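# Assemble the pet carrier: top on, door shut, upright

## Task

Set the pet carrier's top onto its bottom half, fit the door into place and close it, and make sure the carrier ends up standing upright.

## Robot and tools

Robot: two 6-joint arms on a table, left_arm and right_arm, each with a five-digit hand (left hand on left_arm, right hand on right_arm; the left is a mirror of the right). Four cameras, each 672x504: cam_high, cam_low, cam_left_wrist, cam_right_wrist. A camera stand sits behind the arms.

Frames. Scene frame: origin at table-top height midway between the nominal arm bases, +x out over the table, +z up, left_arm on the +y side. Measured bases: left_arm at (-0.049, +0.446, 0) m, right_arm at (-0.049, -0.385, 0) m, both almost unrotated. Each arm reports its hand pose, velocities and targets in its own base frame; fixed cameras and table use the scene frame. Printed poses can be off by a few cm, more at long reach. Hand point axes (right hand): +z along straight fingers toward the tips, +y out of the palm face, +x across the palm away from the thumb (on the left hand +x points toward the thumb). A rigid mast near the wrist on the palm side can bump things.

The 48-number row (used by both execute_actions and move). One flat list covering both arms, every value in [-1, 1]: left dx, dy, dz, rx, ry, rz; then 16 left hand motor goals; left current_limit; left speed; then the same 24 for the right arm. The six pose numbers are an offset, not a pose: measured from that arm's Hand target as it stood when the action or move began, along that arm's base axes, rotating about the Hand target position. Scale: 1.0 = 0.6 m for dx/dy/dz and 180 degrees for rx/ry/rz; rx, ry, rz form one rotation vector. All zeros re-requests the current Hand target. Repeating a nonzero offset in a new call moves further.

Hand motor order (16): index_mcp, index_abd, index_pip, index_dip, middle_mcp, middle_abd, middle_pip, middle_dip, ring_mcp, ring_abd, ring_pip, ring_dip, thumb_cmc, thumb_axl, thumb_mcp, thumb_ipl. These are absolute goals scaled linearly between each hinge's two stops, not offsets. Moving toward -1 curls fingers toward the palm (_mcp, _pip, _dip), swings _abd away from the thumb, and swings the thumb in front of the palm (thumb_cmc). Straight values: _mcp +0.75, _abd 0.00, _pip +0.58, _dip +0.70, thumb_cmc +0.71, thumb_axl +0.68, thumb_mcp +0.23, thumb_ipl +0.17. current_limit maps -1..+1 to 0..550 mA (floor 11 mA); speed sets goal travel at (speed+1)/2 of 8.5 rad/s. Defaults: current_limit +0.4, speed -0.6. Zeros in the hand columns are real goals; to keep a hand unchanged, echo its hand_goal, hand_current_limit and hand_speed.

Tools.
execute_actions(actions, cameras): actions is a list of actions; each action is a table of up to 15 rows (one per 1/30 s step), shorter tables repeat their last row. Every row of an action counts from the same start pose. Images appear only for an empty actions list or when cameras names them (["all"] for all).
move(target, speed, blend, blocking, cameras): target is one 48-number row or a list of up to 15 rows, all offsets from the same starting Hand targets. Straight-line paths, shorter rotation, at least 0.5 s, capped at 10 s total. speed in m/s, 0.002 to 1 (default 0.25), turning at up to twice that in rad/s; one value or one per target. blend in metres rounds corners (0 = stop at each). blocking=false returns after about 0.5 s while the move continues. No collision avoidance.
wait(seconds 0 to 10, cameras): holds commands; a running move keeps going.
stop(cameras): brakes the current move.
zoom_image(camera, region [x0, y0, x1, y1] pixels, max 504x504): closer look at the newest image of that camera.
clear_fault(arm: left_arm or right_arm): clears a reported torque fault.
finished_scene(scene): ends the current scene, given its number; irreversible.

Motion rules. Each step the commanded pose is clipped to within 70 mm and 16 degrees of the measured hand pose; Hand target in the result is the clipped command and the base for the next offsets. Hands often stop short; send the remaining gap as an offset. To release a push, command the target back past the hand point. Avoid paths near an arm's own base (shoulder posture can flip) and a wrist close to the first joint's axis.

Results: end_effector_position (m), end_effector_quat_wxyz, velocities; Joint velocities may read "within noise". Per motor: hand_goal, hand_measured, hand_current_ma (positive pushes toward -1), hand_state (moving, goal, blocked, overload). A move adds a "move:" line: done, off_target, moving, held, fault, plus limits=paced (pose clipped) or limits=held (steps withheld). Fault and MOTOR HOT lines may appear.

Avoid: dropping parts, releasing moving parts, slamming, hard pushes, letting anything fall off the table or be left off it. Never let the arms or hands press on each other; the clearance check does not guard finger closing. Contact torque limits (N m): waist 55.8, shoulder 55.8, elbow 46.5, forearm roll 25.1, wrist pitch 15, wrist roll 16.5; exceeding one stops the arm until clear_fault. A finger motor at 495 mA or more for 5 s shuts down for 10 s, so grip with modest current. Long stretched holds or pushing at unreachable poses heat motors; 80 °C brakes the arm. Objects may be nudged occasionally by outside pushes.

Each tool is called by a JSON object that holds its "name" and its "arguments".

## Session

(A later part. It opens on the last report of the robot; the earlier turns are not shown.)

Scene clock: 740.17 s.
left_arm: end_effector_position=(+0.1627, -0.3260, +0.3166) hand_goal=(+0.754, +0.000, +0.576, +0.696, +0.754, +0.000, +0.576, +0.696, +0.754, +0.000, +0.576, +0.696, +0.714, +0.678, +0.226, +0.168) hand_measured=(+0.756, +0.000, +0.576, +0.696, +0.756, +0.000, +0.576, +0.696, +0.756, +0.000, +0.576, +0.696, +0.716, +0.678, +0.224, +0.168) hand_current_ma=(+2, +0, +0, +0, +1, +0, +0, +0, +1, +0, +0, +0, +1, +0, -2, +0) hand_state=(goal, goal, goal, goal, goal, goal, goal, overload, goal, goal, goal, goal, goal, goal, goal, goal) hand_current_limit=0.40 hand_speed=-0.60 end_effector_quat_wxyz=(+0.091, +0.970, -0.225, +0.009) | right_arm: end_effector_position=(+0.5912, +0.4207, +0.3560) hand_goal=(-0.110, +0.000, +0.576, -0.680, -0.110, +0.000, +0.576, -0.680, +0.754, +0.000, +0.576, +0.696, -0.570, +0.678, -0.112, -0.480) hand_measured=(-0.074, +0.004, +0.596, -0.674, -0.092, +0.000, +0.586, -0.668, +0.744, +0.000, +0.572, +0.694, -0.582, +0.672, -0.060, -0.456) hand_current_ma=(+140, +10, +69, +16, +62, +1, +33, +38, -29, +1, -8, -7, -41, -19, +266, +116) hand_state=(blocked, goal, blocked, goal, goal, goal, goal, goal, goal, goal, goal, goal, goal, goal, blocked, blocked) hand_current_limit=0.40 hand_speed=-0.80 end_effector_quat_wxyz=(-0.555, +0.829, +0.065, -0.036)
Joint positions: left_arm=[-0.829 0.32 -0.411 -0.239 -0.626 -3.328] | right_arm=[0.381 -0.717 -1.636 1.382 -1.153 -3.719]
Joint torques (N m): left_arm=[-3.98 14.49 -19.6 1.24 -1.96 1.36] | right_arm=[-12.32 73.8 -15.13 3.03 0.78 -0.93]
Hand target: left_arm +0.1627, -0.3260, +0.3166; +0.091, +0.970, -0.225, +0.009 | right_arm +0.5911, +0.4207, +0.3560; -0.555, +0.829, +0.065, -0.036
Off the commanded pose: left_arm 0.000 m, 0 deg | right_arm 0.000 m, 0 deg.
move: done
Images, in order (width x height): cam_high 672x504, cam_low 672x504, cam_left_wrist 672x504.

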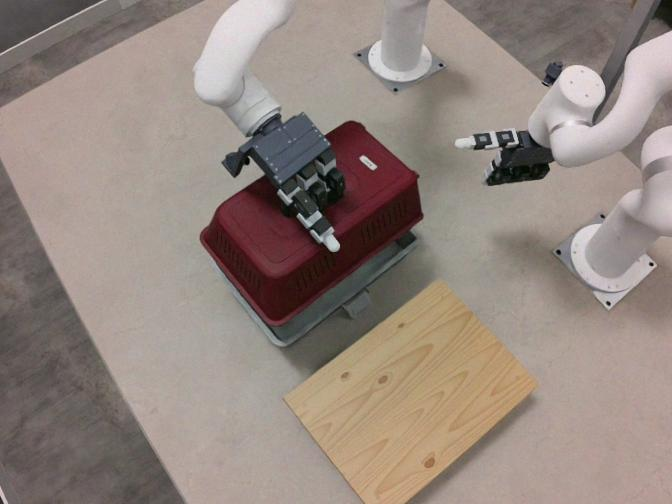

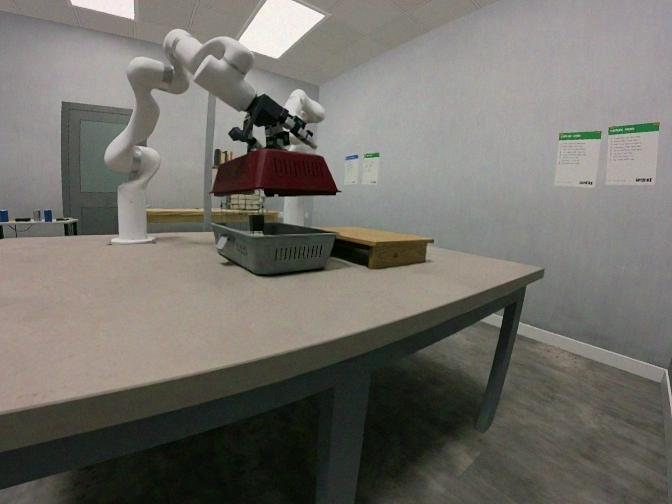

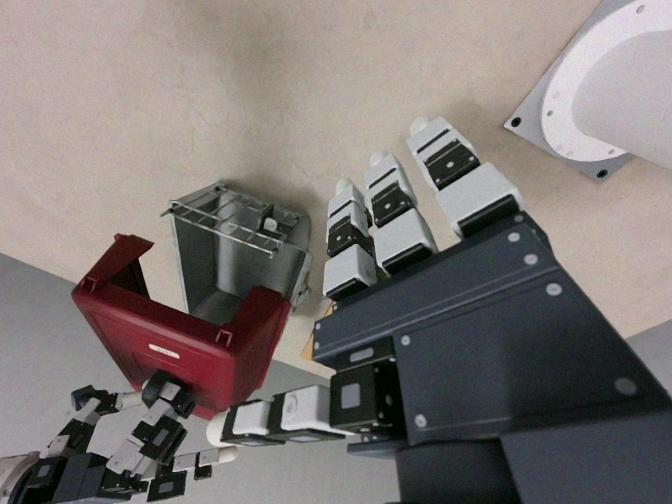

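{"name": "zoom_image", "arguments": {"camera": "cam_left_wrist", "region": [150, 170, 230, 240]}}

{"name": "zoom_image", "arguments": {"camera": "cam_left_wrist", "region": [250, 190, 330, 270]}}

Scaled by 6.300 from the camera's 672x504 image, which has a finer 960x720 frame.

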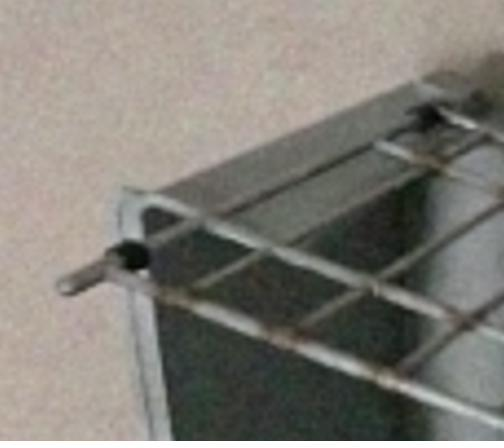

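Scaled by 6.300 from the camera's 672x504 image, which has a finer 960x720 frame.

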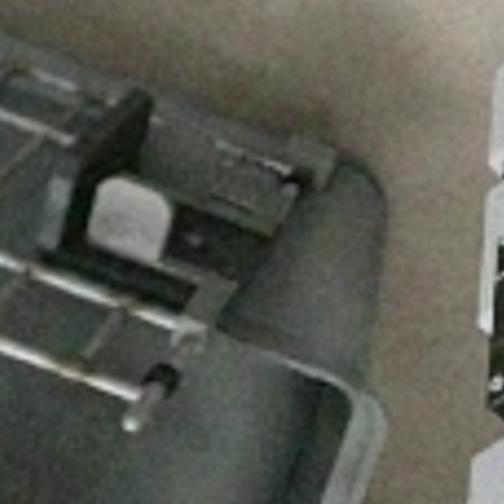

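{"name": "move", "arguments": {"target": [0,0,0,0,0,0, 0.754,0,0.576,0.696, 0.754,0,0.576,0.696, 0.754,0,0.576,0.696, 0.714,0.678,0.226,0.168, 0.4,-0.6, 0,0,-0.02,0,0,-0.004, -0.11,0,0.576,-0.68, -0.11,0,0.576,-0.68, 0.753,0,0.576,0.696, -0.571,0.678,-0.112,-0.481, 0.4,-0.8], "cameras": ["cam_high","cam_low","cam_left_wrist"], "speed": 0.1}}

{"name": "zoom_image", "arguments": {"camera": "cam_low", "region": [205, 170, 285, 240]}}

{"name": "zoom_image", "arguments": {"camera": "cam_left_wrist", "region": [100, 180, 200, 280]}}

{"name": "zoom_image", "arguments": {"camera": "cam_left_wrist", "region": [230, 210, 330, 310]}}

Scene clock: 800.27 s.
left_arm: end_effector_position=(+0.1627, -0.3260, +0.3166) hand_goal=(+0.754, +0.000, +0.576, +0.696, +0.754, +0.000, +0.576, +0.696, +0.754, +0.000, +0.576, +0.696, +0.714, +0.678, +0.226, +0.168) hand_measured=(+0.756, +0.000, +0.576, +0.696, +0.756, +0.000, +0.576, +0.696, +0.756, +0.000, +0.576, +0.696, +0.716, +0.678, +0.224, +0.168) hand_current_ma=(+2, +0, +0, +0, +1, +0, +0, +0, +1, +0, +0, +0, +1, +0, -2, +0) hand_state=(goal, goal, goal, goal, goal, goal, goal, overload, goal, goal, goal, goal, goal, goal, goal, goal) hand_current_limit=0.40 hand_speed=-0.60 end_effector_quat_wxyz=(+0.091, +0.970, -0.225, +0.009) | right_arm: end_effector_position=(+0.5912, +0.4207, +0.3440) hand_goal=(-0.110, +0.000, +0.576, -0.680, -0.110, +0.000, +0.576, -0.680, +0.754, +0.000, +0.576, +0.696, -0.570, +0.678, -0.112, -0.480) hand_measured=(-0.074, +0.004, +0.596, -0.674, -0.092, +0.000, +0.586, -0.668, +0.744, +0.000, +0.572, +0.694, -0.582, +0.672, -0.060, -0.456) hand_current_ma=(+140, +10, +69, +16, +62, +1, +33, +38, -29, +1, -8, -7, -41, -19, +266, +116) hand_state=(blocked, goal, blocked, goal, goal, goal, goal, goal, goal, goal, goal, goal, goal, goal, blocked, blocked) hand_current_limit=0.40 hand_speed=-0.80 end_effector_quat_wxyz=(-0.555, +0.829, +0.059, -0.032)
Joint positions: left_arm=[-0.829 0.32 -0.411 -0.239 -0.626 -3.328] | right_arm=[0.381 -0.722 -1.616 1.4 -1.139 -3.744]
Joint torques (N m): left_arm=[-5.04 13.98 -20.02 0.75 -2.05 1.27] | right_arm=[14.07 45.35 -15.62 3.29 0.62 -0.93]
Hand target: left_arm +0.1627, -0.3260, +0.3166; +0.091, +0.970, -0.225, +0.009 | right_arm +0.5911, +0.4207, +0.3440; -0.555, +0.829, +0.059, -0.032
Off the commanded pose: left_arm 0.000 m, 0 deg | right_arm 0.000 m, 0 deg.
move: done
Images, in order (width x height): cam_high 672x504, cam_low 672x504, cam_left_wrist 672x504.

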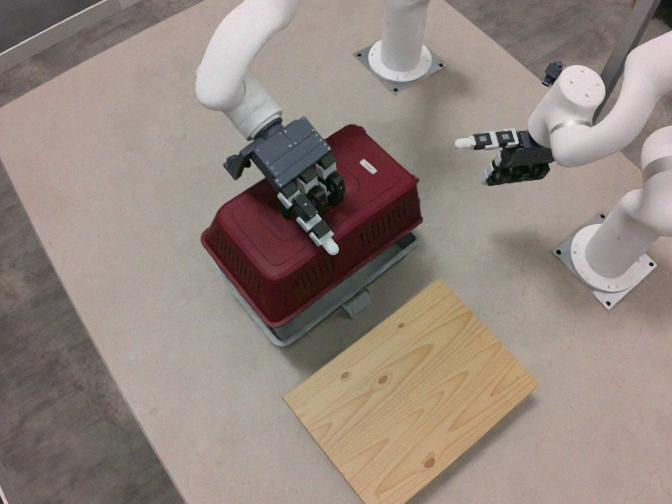

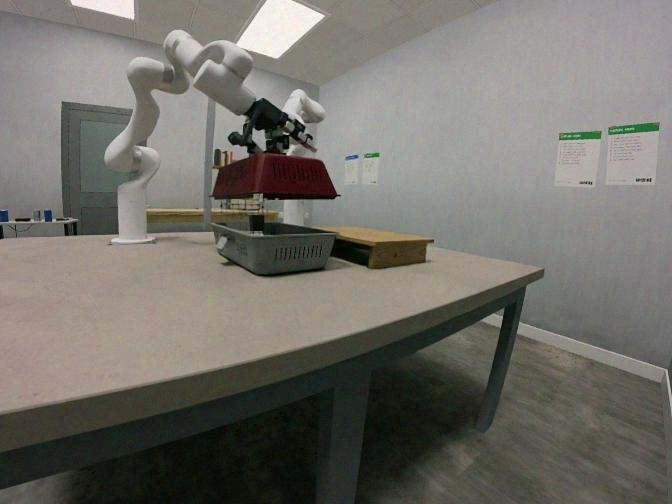

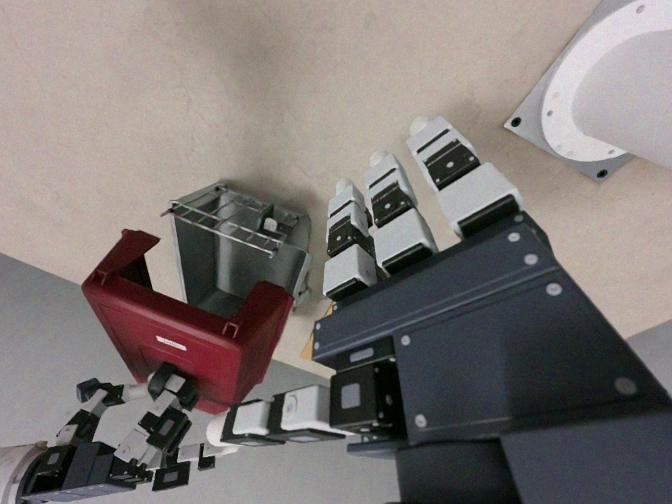

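Scaled by 6.300 from the camera's 672x504 image, which has a finer 960x720 frame.

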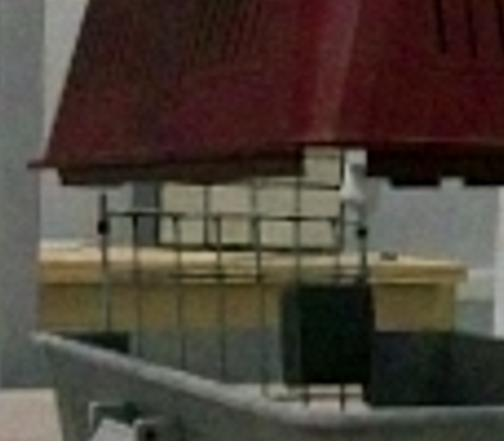

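Scaled by 5.040 from the camera's 672x504 image, which has a finer 960x720 frame.

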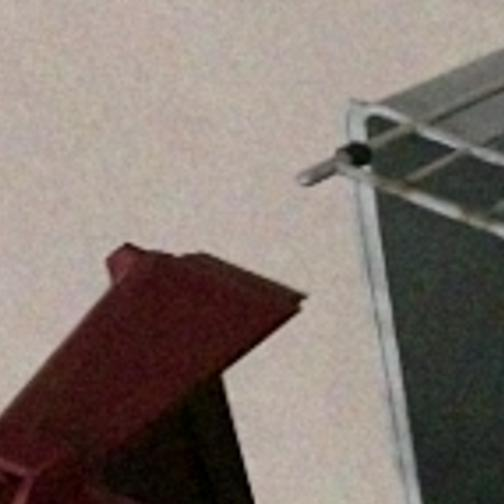

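Scaled by 5.040 from the camera's 672x504 image, which has a finer 960x720 frame.

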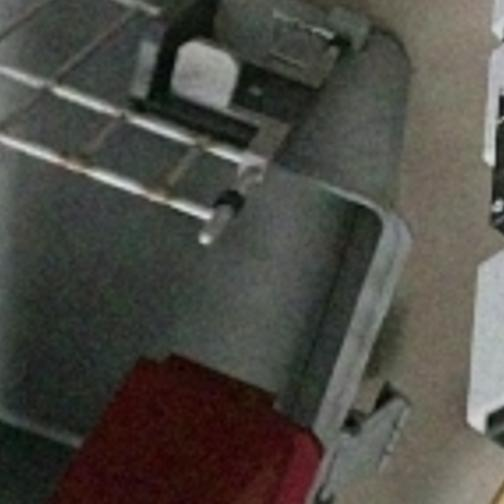

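{"name": "move", "arguments": {"target": [-0.044,-0.03,-0.136,0.1397,-0.1876,-0.3348, 0.754,0,0.576,0.696, 0.754,0,0.576,0.696, 0.754,0,0.576,0.696, 0.714,0.678,0.226,0.168, 0.4,-0.6, 0,0,0,0,0,0, -0.11,0,0.576,-0.68, -0.11,0,0.576,-0.68, 0.753,0,0.576,0.696, -0.571,0.678,-0.112,-0.481, 0.4,-0.8], "cameras": ["cam_high","cam_low","cam_left_wrist"], "speed": 0.3}}

{"name": "zoom_image", "arguments": {"camera": "cam_left_wrist", "region": [100, 50, 436, 386]}}

Scene clock: 858.47 s.
left_arm: end_effector_position=(+0.1364, -0.3441, +0.2350) hand_goal=(+0.754, +0.000, +0.576, +0.696, +0.754, +0.000, +0.576, +0.696, +0.754, +0.000, +0.576, +0.696, +0.714, +0.678, +0.226, +0.168) hand_measured=(+0.750, +0.000, +0.576, +0.696, +0.750, +0.000, +0.576, +0.696, +0.750, +0.000, +0.576, +0.696, +0.712, +0.678, +0.224, +0.168) hand_current_ma=(-3, +0, +0, +0, -2, +0, +0, +0, -3, +0, +0, +0, -2, +0, -2, +0) hand_state=(goal, goal, goal, goal, goal, goal, goal, overload, goal, goal, goal, goal, goal, goal, goal, goal) hand_current_limit=0.40 hand_speed=-0.60 end_effector_quat_wxyz=(-0.183, +0.683, -0.683, +0.183) | right_arm: end_effector_position=(+0.5911, +0.4207, +0.3440) hand_goal=(-0.110, +0.000, +0.576, -0.680, -0.110, +0.000, +0.576, -0.680, +0.754, +0.000, +0.576, +0.696, -0.570, +0.678, -0.112, -0.480) hand_measured=(-0.074, +0.004, +0.596, -0.674, -0.092, +0.000, +0.586, -0.668, +0.744, +0.000, +0.572, +0.694, -0.582, +0.672, -0.060, -0.456) hand_current_ma=(+140, +10, +69, +16, +62, +1, +33, +38, -29, +1, -8, -7, -41, -19, +266, +116) hand_state=(blocked, goal, blocked, goal, goal, goal, goal, goal, goal, goal, goal, goal, goal, goal, blocked, blocked) hand_current_limit=0.40 hand_speed=-0.80 end_effector_quat_wxyz=(-0.555, +0.829, +0.059, -0.032)
Joint positions: left_arm=[-1.27 0.034 -0.513 0.976 -0.616 -3.676] | right_arm=[0.381 -0.722 -1.616 1.4 -1.139 -3.744]
Joint torques (N m): left_arm=[-8.78 2.42 -8.61 2.16 -2.54 -1.81] | right_arm=[14.92 46.41 -15.2 3.33 0.62 -0.1]
Hand target: left_arm +0.1363, -0.3440, +0.2350; -0.183, +0.683, -0.683, +0.183 | right_arm +0.5911, +0.4207, +0.3440; -0.555, +0.829, +0.059, -0.032
Off the commanded pose: left_arm 0.000 m, 0 deg | right_arm 0.000 m, 0 deg.
move: done
Images, in order (width x height): cam_high 672x504, cam_low 672x504, cam_left_wrist 672x504.

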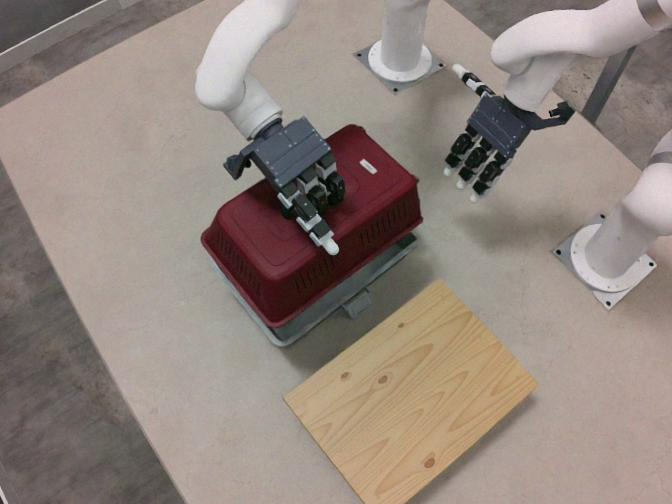

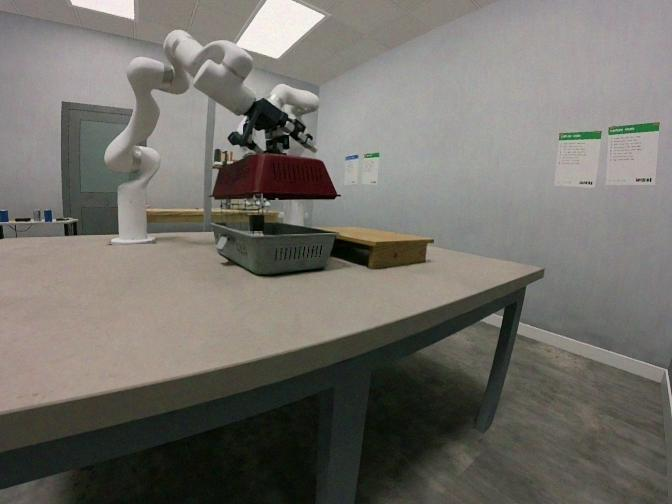

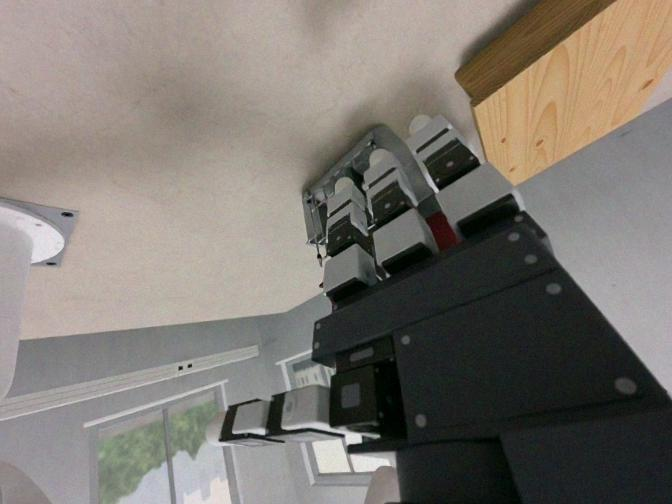

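Scaled by 1.500 from the camera's 672x504 image, which has a finer 960x720 frame.

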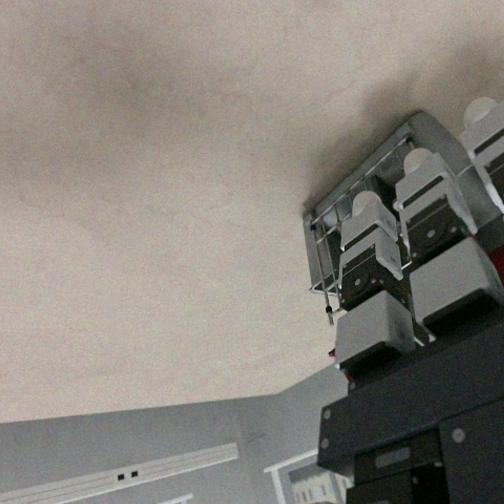

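{"name": "move", "arguments": {"target": [0.067,0.02,0,0,0,0.222, 0.754,0,0.576,0.696, 0.754,0,0.576,0.696, 0.754,0,0.576,0.696, 0.714,0.678,0.226,0.168, 0.4,-0.6, 0,0,0,0,0,0, -0.11,0,0.576,-0.68, -0.11,0,0.576,-0.68, 0.753,0,0.576,0.696, -0.571,0.678,-0.112,-0.481, 0.4,-0.8], "cameras": ["cam_left_wrist"], "speed": 0.3}}

{"name": "zoom_image", "arguments": {"camera": "cam_left_wrist", "region": [130, 130, 360, 400]}}

Scene clock: 870.97 s.
left_arm: end_effector_position=(+0.1765, -0.3320, +0.2350) hand_goal=(+0.754, +0.000, +0.576, +0.696, +0.754, +0.000, +0.576, +0.696, +0.754, +0.000, +0.576, +0.696, +0.714, +0.678, +0.226, +0.168) hand_measured=(+0.750, +0.000, +0.576, +0.696, +0.750, +0.000, +0.576, +0.696, +0.750, +0.000, +0.576, +0.696, +0.712, +0.678, +0.224, +0.168) hand_current_ma=(-3, +0, +0, +0, -2, +0, +0, +0, -3, +0, +0, +0, -2, +0, -2, +0) hand_state=(goal, goal, goal, goal, goal, goal, goal, overload, goal, goal, goal, goal, goal, goal, goal, goal) hand_current_limit=0.40 hand_speed=-0.60 end_effector_quat_wxyz=(-0.235, +0.875, -0.409, +0.110) | right_arm: end_effector_position=(+0.5911, +0.4207, +0.3440) hand_goal=(-0.110, +0.000, +0.576, -0.680, -0.110, +0.000, +0.576, -0.680, +0.754, +0.000, +0.576, +0.696, -0.570, +0.678, -0.112, -0.480) hand_measured=(-0.074, +0.004, +0.596, -0.674, -0.092, +0.000, +0.586, -0.668, +0.744, +0.000, +0.572, +0.694, -0.582, +0.672, -0.060, -0.456) hand_current_ma=(+140, +10, +69, +16, +62, +1, +33, +38, -29, +1, -8, -7, -41, -19, +266, +116) hand_state=(blocked, goal, blocked, goal, goal, goal, goal, goal, goal, goal, goal, goal, goal, goal, blocked, blocked) hand_current_limit=0.40 hand_speed=-0.80 end_effector_quat_wxyz=(-0.555, +0.829, +0.059, -0.032)
Joint positions: left_arm=[-1.194 -0.036 -0.583 0.683 -0.854 -3.998] | right_arm=[0.381 -0.722 -1.616 1.4 -1.139 -3.744]
Joint torques (N m): left_arm=[6.15 5.49 -20.65 -0.92 -2.84 -1.84] | right_arm=[13.57 46.55 -15.48 3.26 0.68 0.52]
Hand target: left_arm +0.1765, -0.3320, +0.2350; -0.235, +0.875, -0.409, +0.110 | right_arm +0.5911, +0.4207, +0.3440; -0.555, +0.829, +0.059, -0.032
Off the commanded pose: left_arm 0.000 m, 0 deg | right_arm 0.000 m, 0 deg.
move: done
Images, in order (width x height): cam_left_wrist 672x504.

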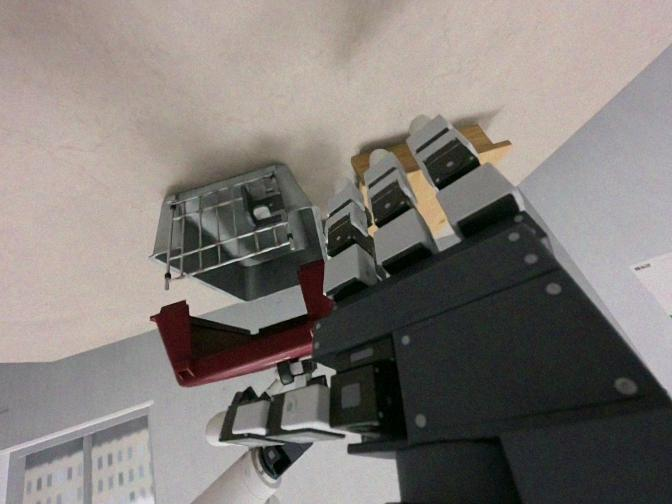

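Scaled by 1.867 from the camera's 672x504 image, which has a finer 960x720 frame.

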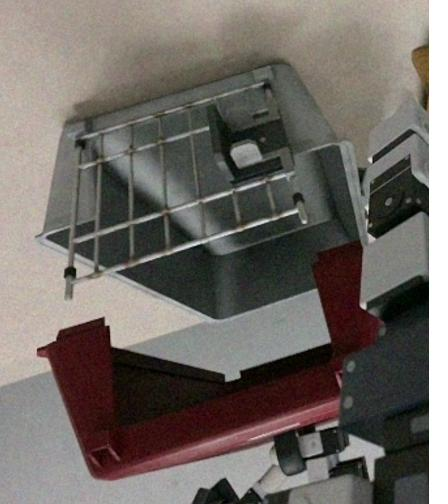

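{"name": "move", "arguments": {"target": [0,0,0,0,0,0, 0.754,0,0.576,0.696, 0.754,0,0.576,0.696, 0.754,0,0.576,0.696, 0.714,0.678,0.226,0.168, 0.4,-0.6, 0,0,-0.0667,0,0,0, -0.11,0,0.576,-0.68, -0.11,0,0.576,-0.68, 0.753,0,0.576,0.696, -0.571,0.678,-0.112,-0.481, 0.4,-0.8], "cameras": ["cam_high","cam_low","cam_left_wrist"], "speed": 0.08}}

{"name": "zoom_image", "arguments": {"camera": "cam_left_wrist", "region": [130, 130, 360, 400]}}

{"name": "zoom_image", "arguments": {"camera": "cam_low", "region": [200, 140, 350, 290]}}

{"name": "zoom_image", "arguments": {"camera": "cam_high", "region": [170, 110, 450, 370]}}

Scene clock: 888.70 s.
left_arm: end_effector_position=(+0.1765, -0.3320, +0.2350) hand_goal=(+0.754, +0.000, +0.576, +0.696, +0.754, +0.000, +0.576, +0.696, +0.754, +0.000, +0.576, +0.696, +0.714, +0.678, +0.226, +0.168) hand_measured=(+0.750, +0.000, +0.576, +0.696, +0.750, +0.000, +0.576, +0.696, +0.750, +0.000, +0.576, +0.696, +0.712, +0.678, +0.224, +0.168) hand_current_ma=(-3, +0, +0, +0, -2, +0, +0, +0, -3, +0, +0, +0, -2, +0, -2, +0) hand_state=(goal, goal, goal, goal, goal, goal, goal, overload, goal, goal, goal, goal, goal, goal, goal, goal) hand_current_limit=0.40 hand_speed=-0.60 end_effector_quat_wxyz=(-0.235, +0.875, -0.409, +0.110) | right_arm: end_effector_position=(+0.5912, +0.4207, +0.3040) hand_goal=(-0.110, +0.000, +0.576, -0.680, -0.110, +0.000, +0.576, -0.680, +0.754, +0.000, +0.576, +0.696, -0.570, +0.678, -0.112, -0.480) hand_measured=(-0.074, +0.004, +0.596, -0.674, -0.092, +0.000, +0.586, -0.668, +0.744, +0.000, +0.572, +0.694, -0.582, +0.672, -0.060, -0.456) hand_current_ma=(+140, +10, +69, +16, +62, +1, +33, +38, -29, +1, -8, -7, -41, -19, +266, +116) hand_state=(blocked, goal, blocked, goal, goal, goal, goal, goal, goal, goal, goal, goal, goal, goal, blocked, blocked) hand_current_limit=0.40 hand_speed=-0.80 end_effector_quat_wxyz=(-0.555, +0.829, +0.059, -0.032)
Joint positions: left_arm=[-1.194 -0.036 -0.583 0.683 -0.854 -3.998] | right_arm=[0.381 -0.762 -1.586 1.433 -1.128 -3.82]
Joint torques (N m): left_arm=[6.88 5.5 -20.62 -0.67 -1.03 -0.01] | right_arm=[13.35 45.08 -15.61 3.33 0.51 -0.86]
Hand target: left_arm +0.1765, -0.3320, +0.2350; -0.235, +0.875, -0.409, +0.110 | right_arm +0.5911, +0.4207, +0.3039; -0.555, +0.829, +0.059, -0.032
Off the commanded pose: left_arm 0.000 m, 0 deg | right_arm 0.000 m, 0 deg.
move: done
Images, in order (width x height): cam_high 672x504, cam_low 672x504, cam_left_wrist 672x504.

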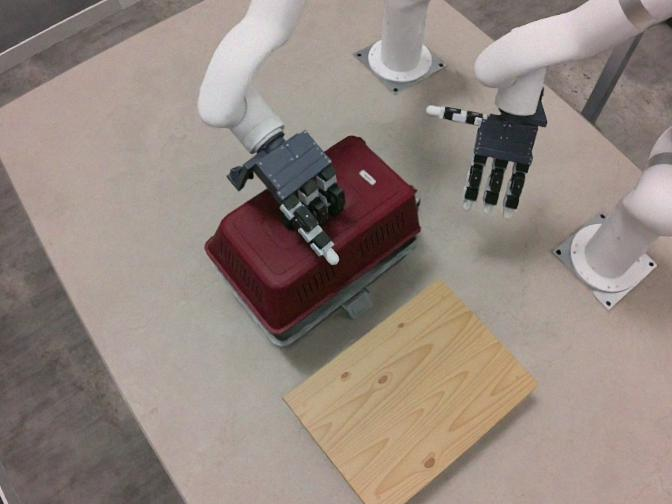

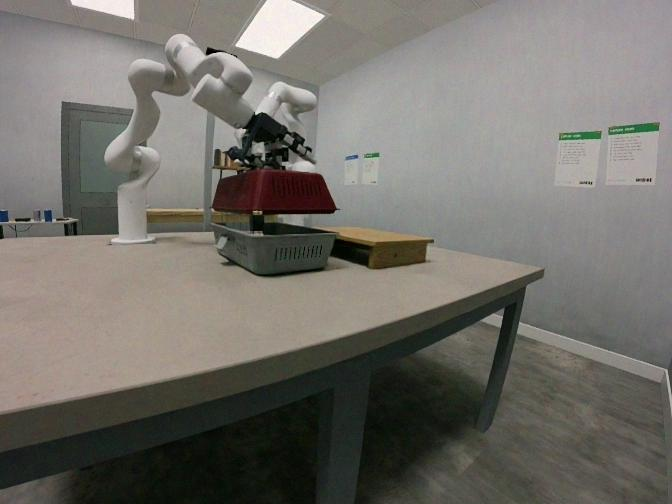

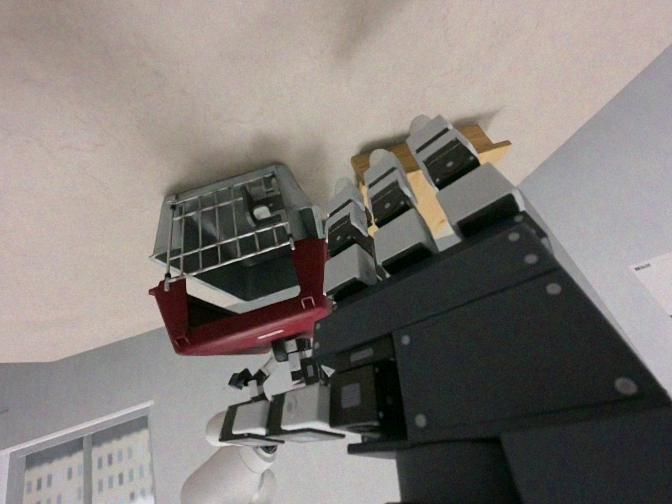

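Scaled by 1.867 from the camera's 672x504 image, which has a finer 960x720 frame.

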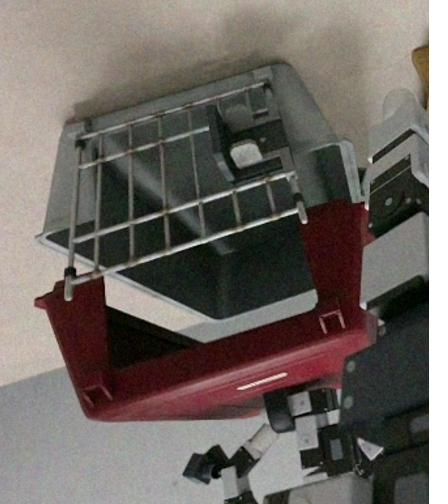

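Scaled by 3.360 from the camera's 672x504 image, which has a finer 960x720 frame.

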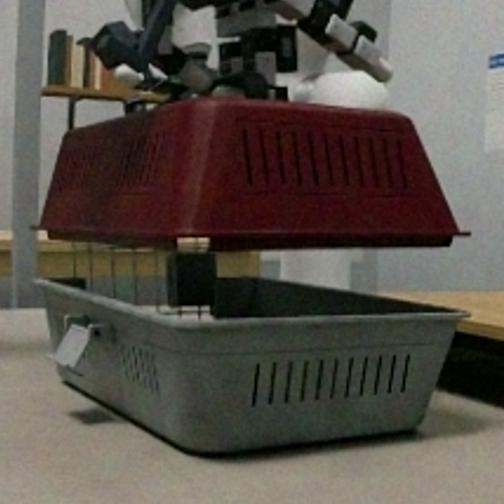

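Scaled by 1.800 from the camera's 672x504 image, which has a finer 960x720 frame.

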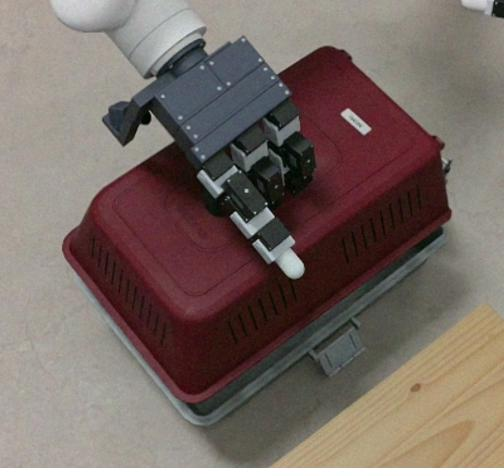

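{"name": "move", "arguments": {"target": [0,0,0,0,0,0, 0.754,0,0.576,0.696, 0.754,0,0.576,0.696, 0.754,0,0.576,0.696, 0.714,0.678,0.226,0.168, 0.4,-0.6, 0,0,-0.05,-0.007,0,0, -0.11,0,0.576,-0.68, -0.11,0,0.576,-0.68, 0.753,0,0.576,0.696, -0.571,0.678,-0.112,-0.481, 0.4,-0.8], "cameras": ["cam_high","cam_low","cam_left_wrist"], "speed": 0.08}}

{"name": "zoom_image", "arguments": {"camera": "cam_left_wrist", "region": [130, 150, 250, 310]}}

{"name": "zoom_image", "arguments": {"camera": "cam_left_wrist", "region": [240, 150, 340, 310]}}

{"name": "zoom_image", "arguments": {"camera": "cam_low", "region": [200, 140, 350, 290]}}

{"name": "zoom_image", "arguments": {"camera": "cam_high", "region": [190, 180, 440, 360]}}

Scene clock: 903.17 s.
left_arm: end_effector_position=(+0.1765, -0.3320, +0.2350) hand_goal=(+0.754, +0.000, +0.576, +0.696, +0.754, +0.000, +0.576, +0.696, +0.754, +0.000, +0.576, +0.696, +0.714, +0.678, +0.226, +0.168) hand_measured=(+0.750, +0.000, +0.576, +0.696, +0.750, +0.000, +0.576, +0.696, +0.750, +0.000, +0.576, +0.696, +0.712, +0.678, +0.224, +0.168) hand_current_ma=(-3, +0, +0, +0, -2, +0, +0, +0, -3, +0, +0, +0, -2, +0, -2, +0) hand_state=(goal, goal, goal, goal, goal, goal, goal, overload, goal, goal, goal, goal, goal, goal, goal, goal) hand_current_limit=0.40 hand_speed=-0.60 end_effector_quat_wxyz=(-0.235, +0.875, -0.409, +0.110) | right_arm: end_effector_position=(+0.5912, +0.4207, +0.2740) hand_goal=(-0.110, +0.000, +0.576, -0.680, -0.110, +0.000, +0.576, -0.680, +0.754, +0.000, +0.576, +0.696, -0.570, +0.678, -0.112, -0.480) hand_measured=(-0.074, +0.004, +0.596, -0.674, -0.092, +0.000, +0.586, -0.668, +0.744, +0.000, +0.572, +0.694, -0.582, +0.672, -0.060, -0.456) hand_current_ma=(+140, +10, +69, +16, +62, +1, +33, +38, -29, +1, -8, -7, -41, -19, +266, +116) hand_state=(blocked, goal, blocked, goal, goal, goal, goal, goal, goal, goal, goal, goal, goal, goal, blocked, blocked) hand_current_limit=0.40 hand_speed=-0.80 end_effector_quat_wxyz=(-0.546, +0.835, +0.059, -0.033)
Joint positions: left_arm=[-1.194 -0.036 -0.583 0.683 -0.854 -3.998] | right_arm=[0.386 -0.795 -1.577 1.436 -1.106 -3.855]
Joint torques (N m): left_arm=[6.96 4.26 -20.9 -0.58 0.83 1.23] | right_arm=[13.99 46.38 -15.17 2.69 0.47 -0.82]
Hand target: left_arm +0.1765, -0.3320, +0.2350; -0.235, +0.875, -0.409, +0.110 | right_arm +0.5911, +0.4207, +0.2739; -0.546, +0.835, +0.059, -0.033
Off the commanded pose: left_arm 0.000 m, 0 deg | right_arm 0.000 m, 0 deg.
move: done
Images, in order (width x height): cam_high 672x504, cam_low 672x504, cam_left_wrist 672x504.

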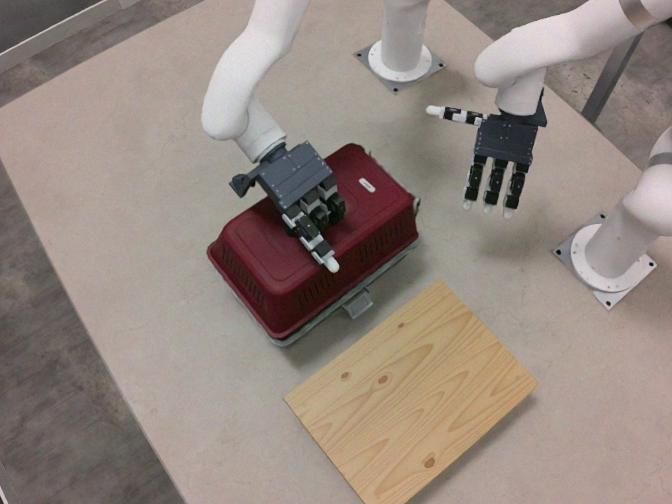

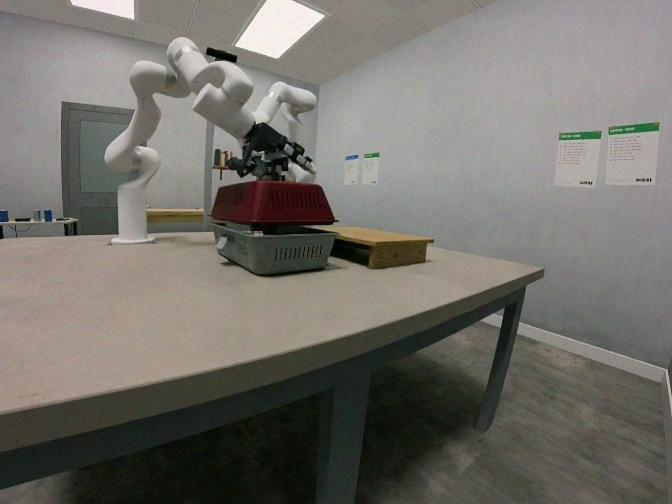

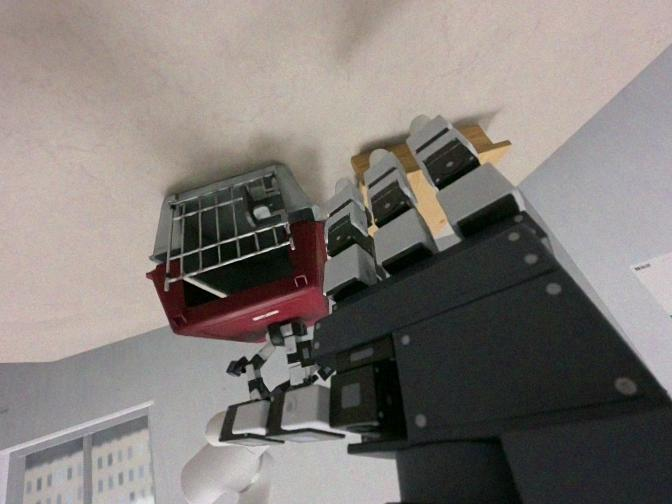

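Scaled by 3.150 from the camera's 672x504 image, which has a finer 960x720 frame.

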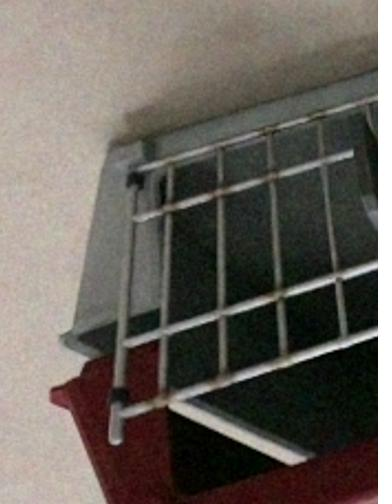

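Scaled by 3.150 from the camera's 672x504 image, which has a finer 960x720 frame.

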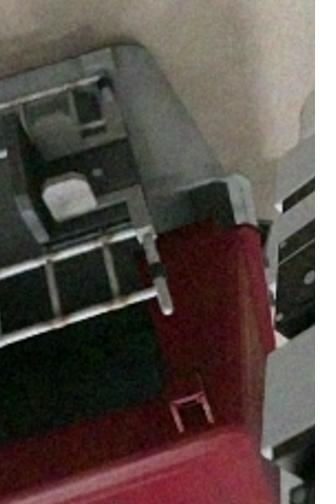

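Scaled by 3.360 from the camera's 672x504 image, which has a finer 960x720 frame.

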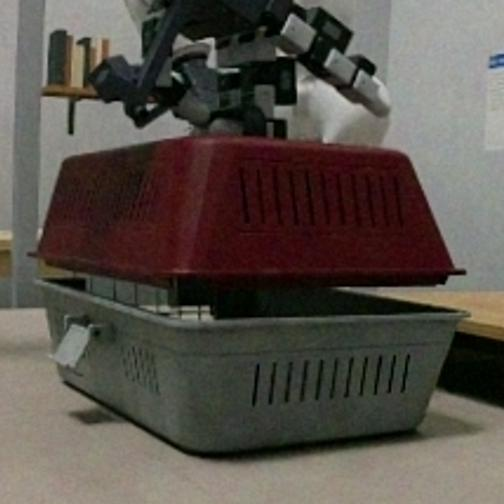

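Scaled by 2.016 from the camera's 672x504 image, which has a finer 960x720 frame.

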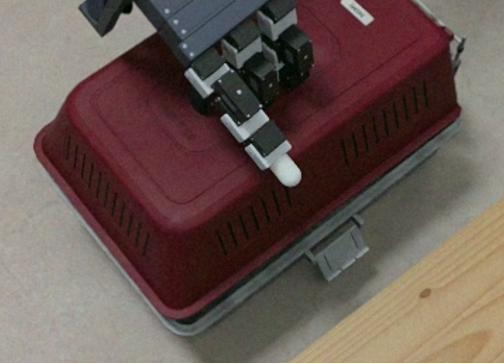

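{"name": "move", "arguments": {"target": [0,0,0,0,0,0, 0.754,0,0.576,0.696, 0.754,0,0.576,0.696, 0.754,0,0.576,0.696, 0.714,0.678,0.226,0.168, 0.4,-0.6, 0,0.008,-0.035,0,0,0, -0.11,0,0.576,-0.68, -0.11,0,0.576,-0.68, 0.753,0,0.576,0.696, -0.571,0.678,-0.112,-0.481, 0.4,-0.8], "cameras": ["cam_high","cam_low","cam_left_wrist"], "speed": 0.06}}

{"name": "zoom_image", "arguments": {"camera": "cam_left_wrist", "region": [130, 150, 250, 310]}}

{"name": "zoom_image", "arguments": {"camera": "cam_left_wrist", "region": [240, 150, 340, 310]}}

{"name": "zoom_image", "arguments": {"camera": "cam_low", "region": [200, 140, 350, 290]}}

{"name": "zoom_image", "arguments": {"camera": "cam_high", "region": [190, 180, 440, 360]}}

Scene clock: 922.60 s.
left_arm: end_effector_position=(+0.1765, -0.3320, +0.2350) hand_goal=(+0.754, +0.000, +0.576, +0.696, +0.754, +0.000, +0.576, +0.696, +0.754, +0.000, +0.576, +0.696, +0.714, +0.678, +0.226, +0.168) hand_measured=(+0.750, +0.000, +0.576, +0.696, +0.750, +0.000, +0.576, +0.696, +0.750, +0.000, +0.576, +0.696, +0.712, +0.678, +0.224, +0.168) hand_current_ma=(-3, +0, +0, +0, -2, +0, +0, +0, -3, +0, +0, +0, -2, +0, -2, +0) hand_state=(goal, goal, goal, goal, goal, goal, goal, overload, goal, goal, goal, goal, goal, goal, goal, goal) hand_current_limit=0.40 hand_speed=-0.60 end_effector_quat_wxyz=(-0.235, +0.875, -0.409, +0.110) | right_arm: end_effector_position=(+0.5911, +0.4255, +0.2529) hand_goal=(-0.110, +0.000, +0.576, -0.680, -0.110, +0.000, +0.576, -0.680, +0.754, +0.000, +0.576, +0.696, -0.570, +0.678, -0.112, -0.480) hand_measured=(-0.074, +0.004, +0.596, -0.674, -0.092, +0.000, +0.586, -0.668, +0.744, +0.000, +0.572, +0.694, -0.582, +0.672, -0.060, -0.456) hand_current_ma=(+140, +10, +69, +16, +62, +1, +33, +38, -29, +1, -8, -7, -41, -19, +266, +116) hand_state=(blocked, goal, blocked, goal, goal, goal, goal, goal, goal, goal, goal, goal, goal, goal, blocked, blocked) hand_current_limit=0.40 hand_speed=-0.80 end_effector_quat_wxyz=(-0.546, +0.835, +0.059, -0.033)
Joint positions: left_arm=[-1.194 -0.036 -0.583 0.683 -0.854 -3.998] | right_arm=[0.392 -0.825 -1.576 1.456 -1.098 -3.889]
Joint torques (N m): left_arm=[6.26 5.03 -20.47 -0.61 1.75 1.32] | right_arm=[13.67 47.09 -20.69 2.58 0.47 -0.89]
Hand target: left_arm +0.1765, -0.3320, +0.2350; -0.235, +0.875, -0.409, +0.110 | right_arm +0.5911, +0.4255, +0.2529; -0.546, +0.835, +0.059, -0.033
Off the commanded pose: left_arm 0.000 m, 0 deg | right_arm 0.000 m, 0 deg.
move: done
Images, in order (width x height): cam_high 672x504, cam_low 672x504, cam_left_wrist 672x504.

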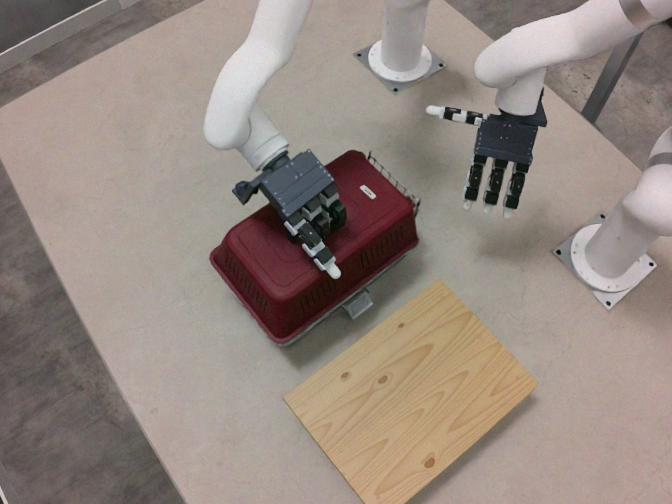

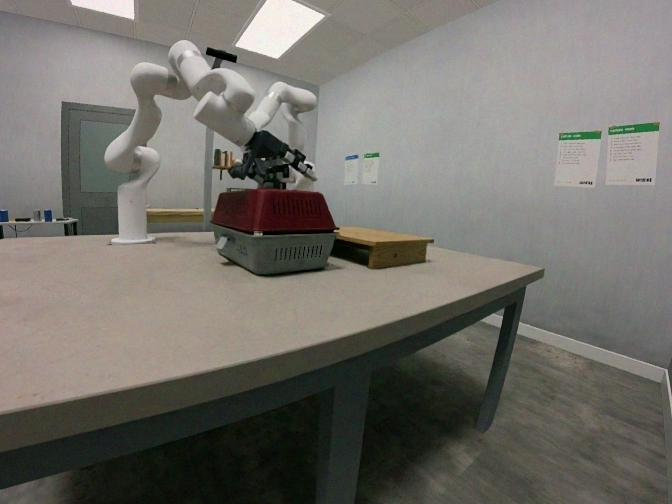

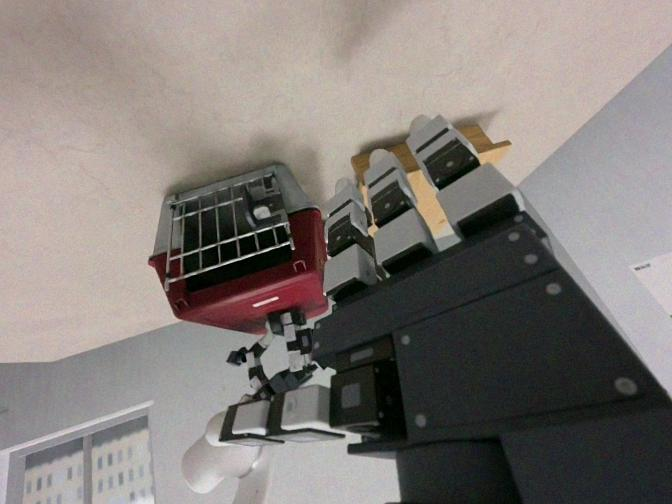

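Scaled by 3.150 from the camera's 672x504 image, which has a finer 960x720 frame.

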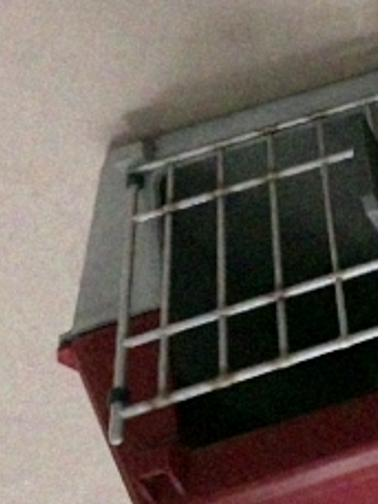

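Scaled by 3.150 from the camera's 672x504 image, which has a finer 960x720 frame.

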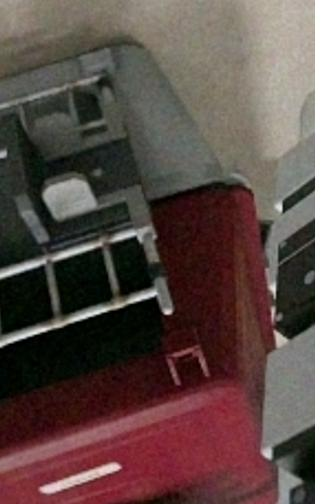

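Scaled by 3.360 from the camera's 672x504 image, which has a finer 960x720 frame.

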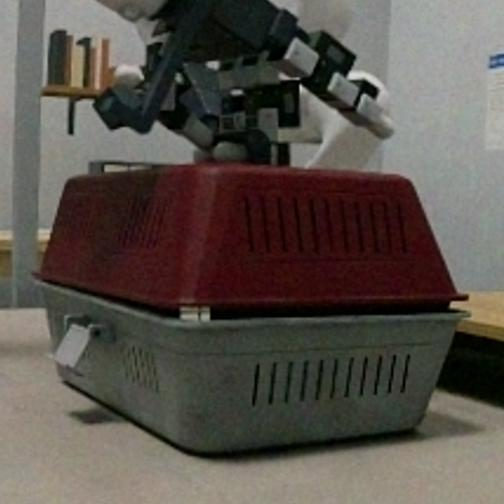

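Scaled by 2.016 from the camera's 672x504 image, which has a finer 960x720 frame.

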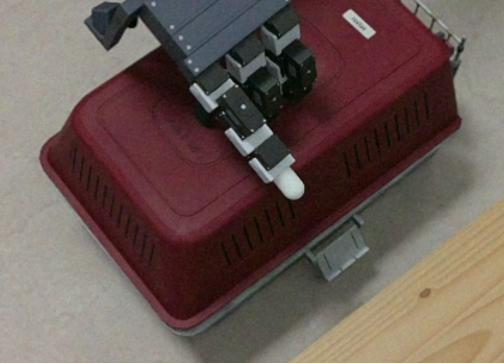

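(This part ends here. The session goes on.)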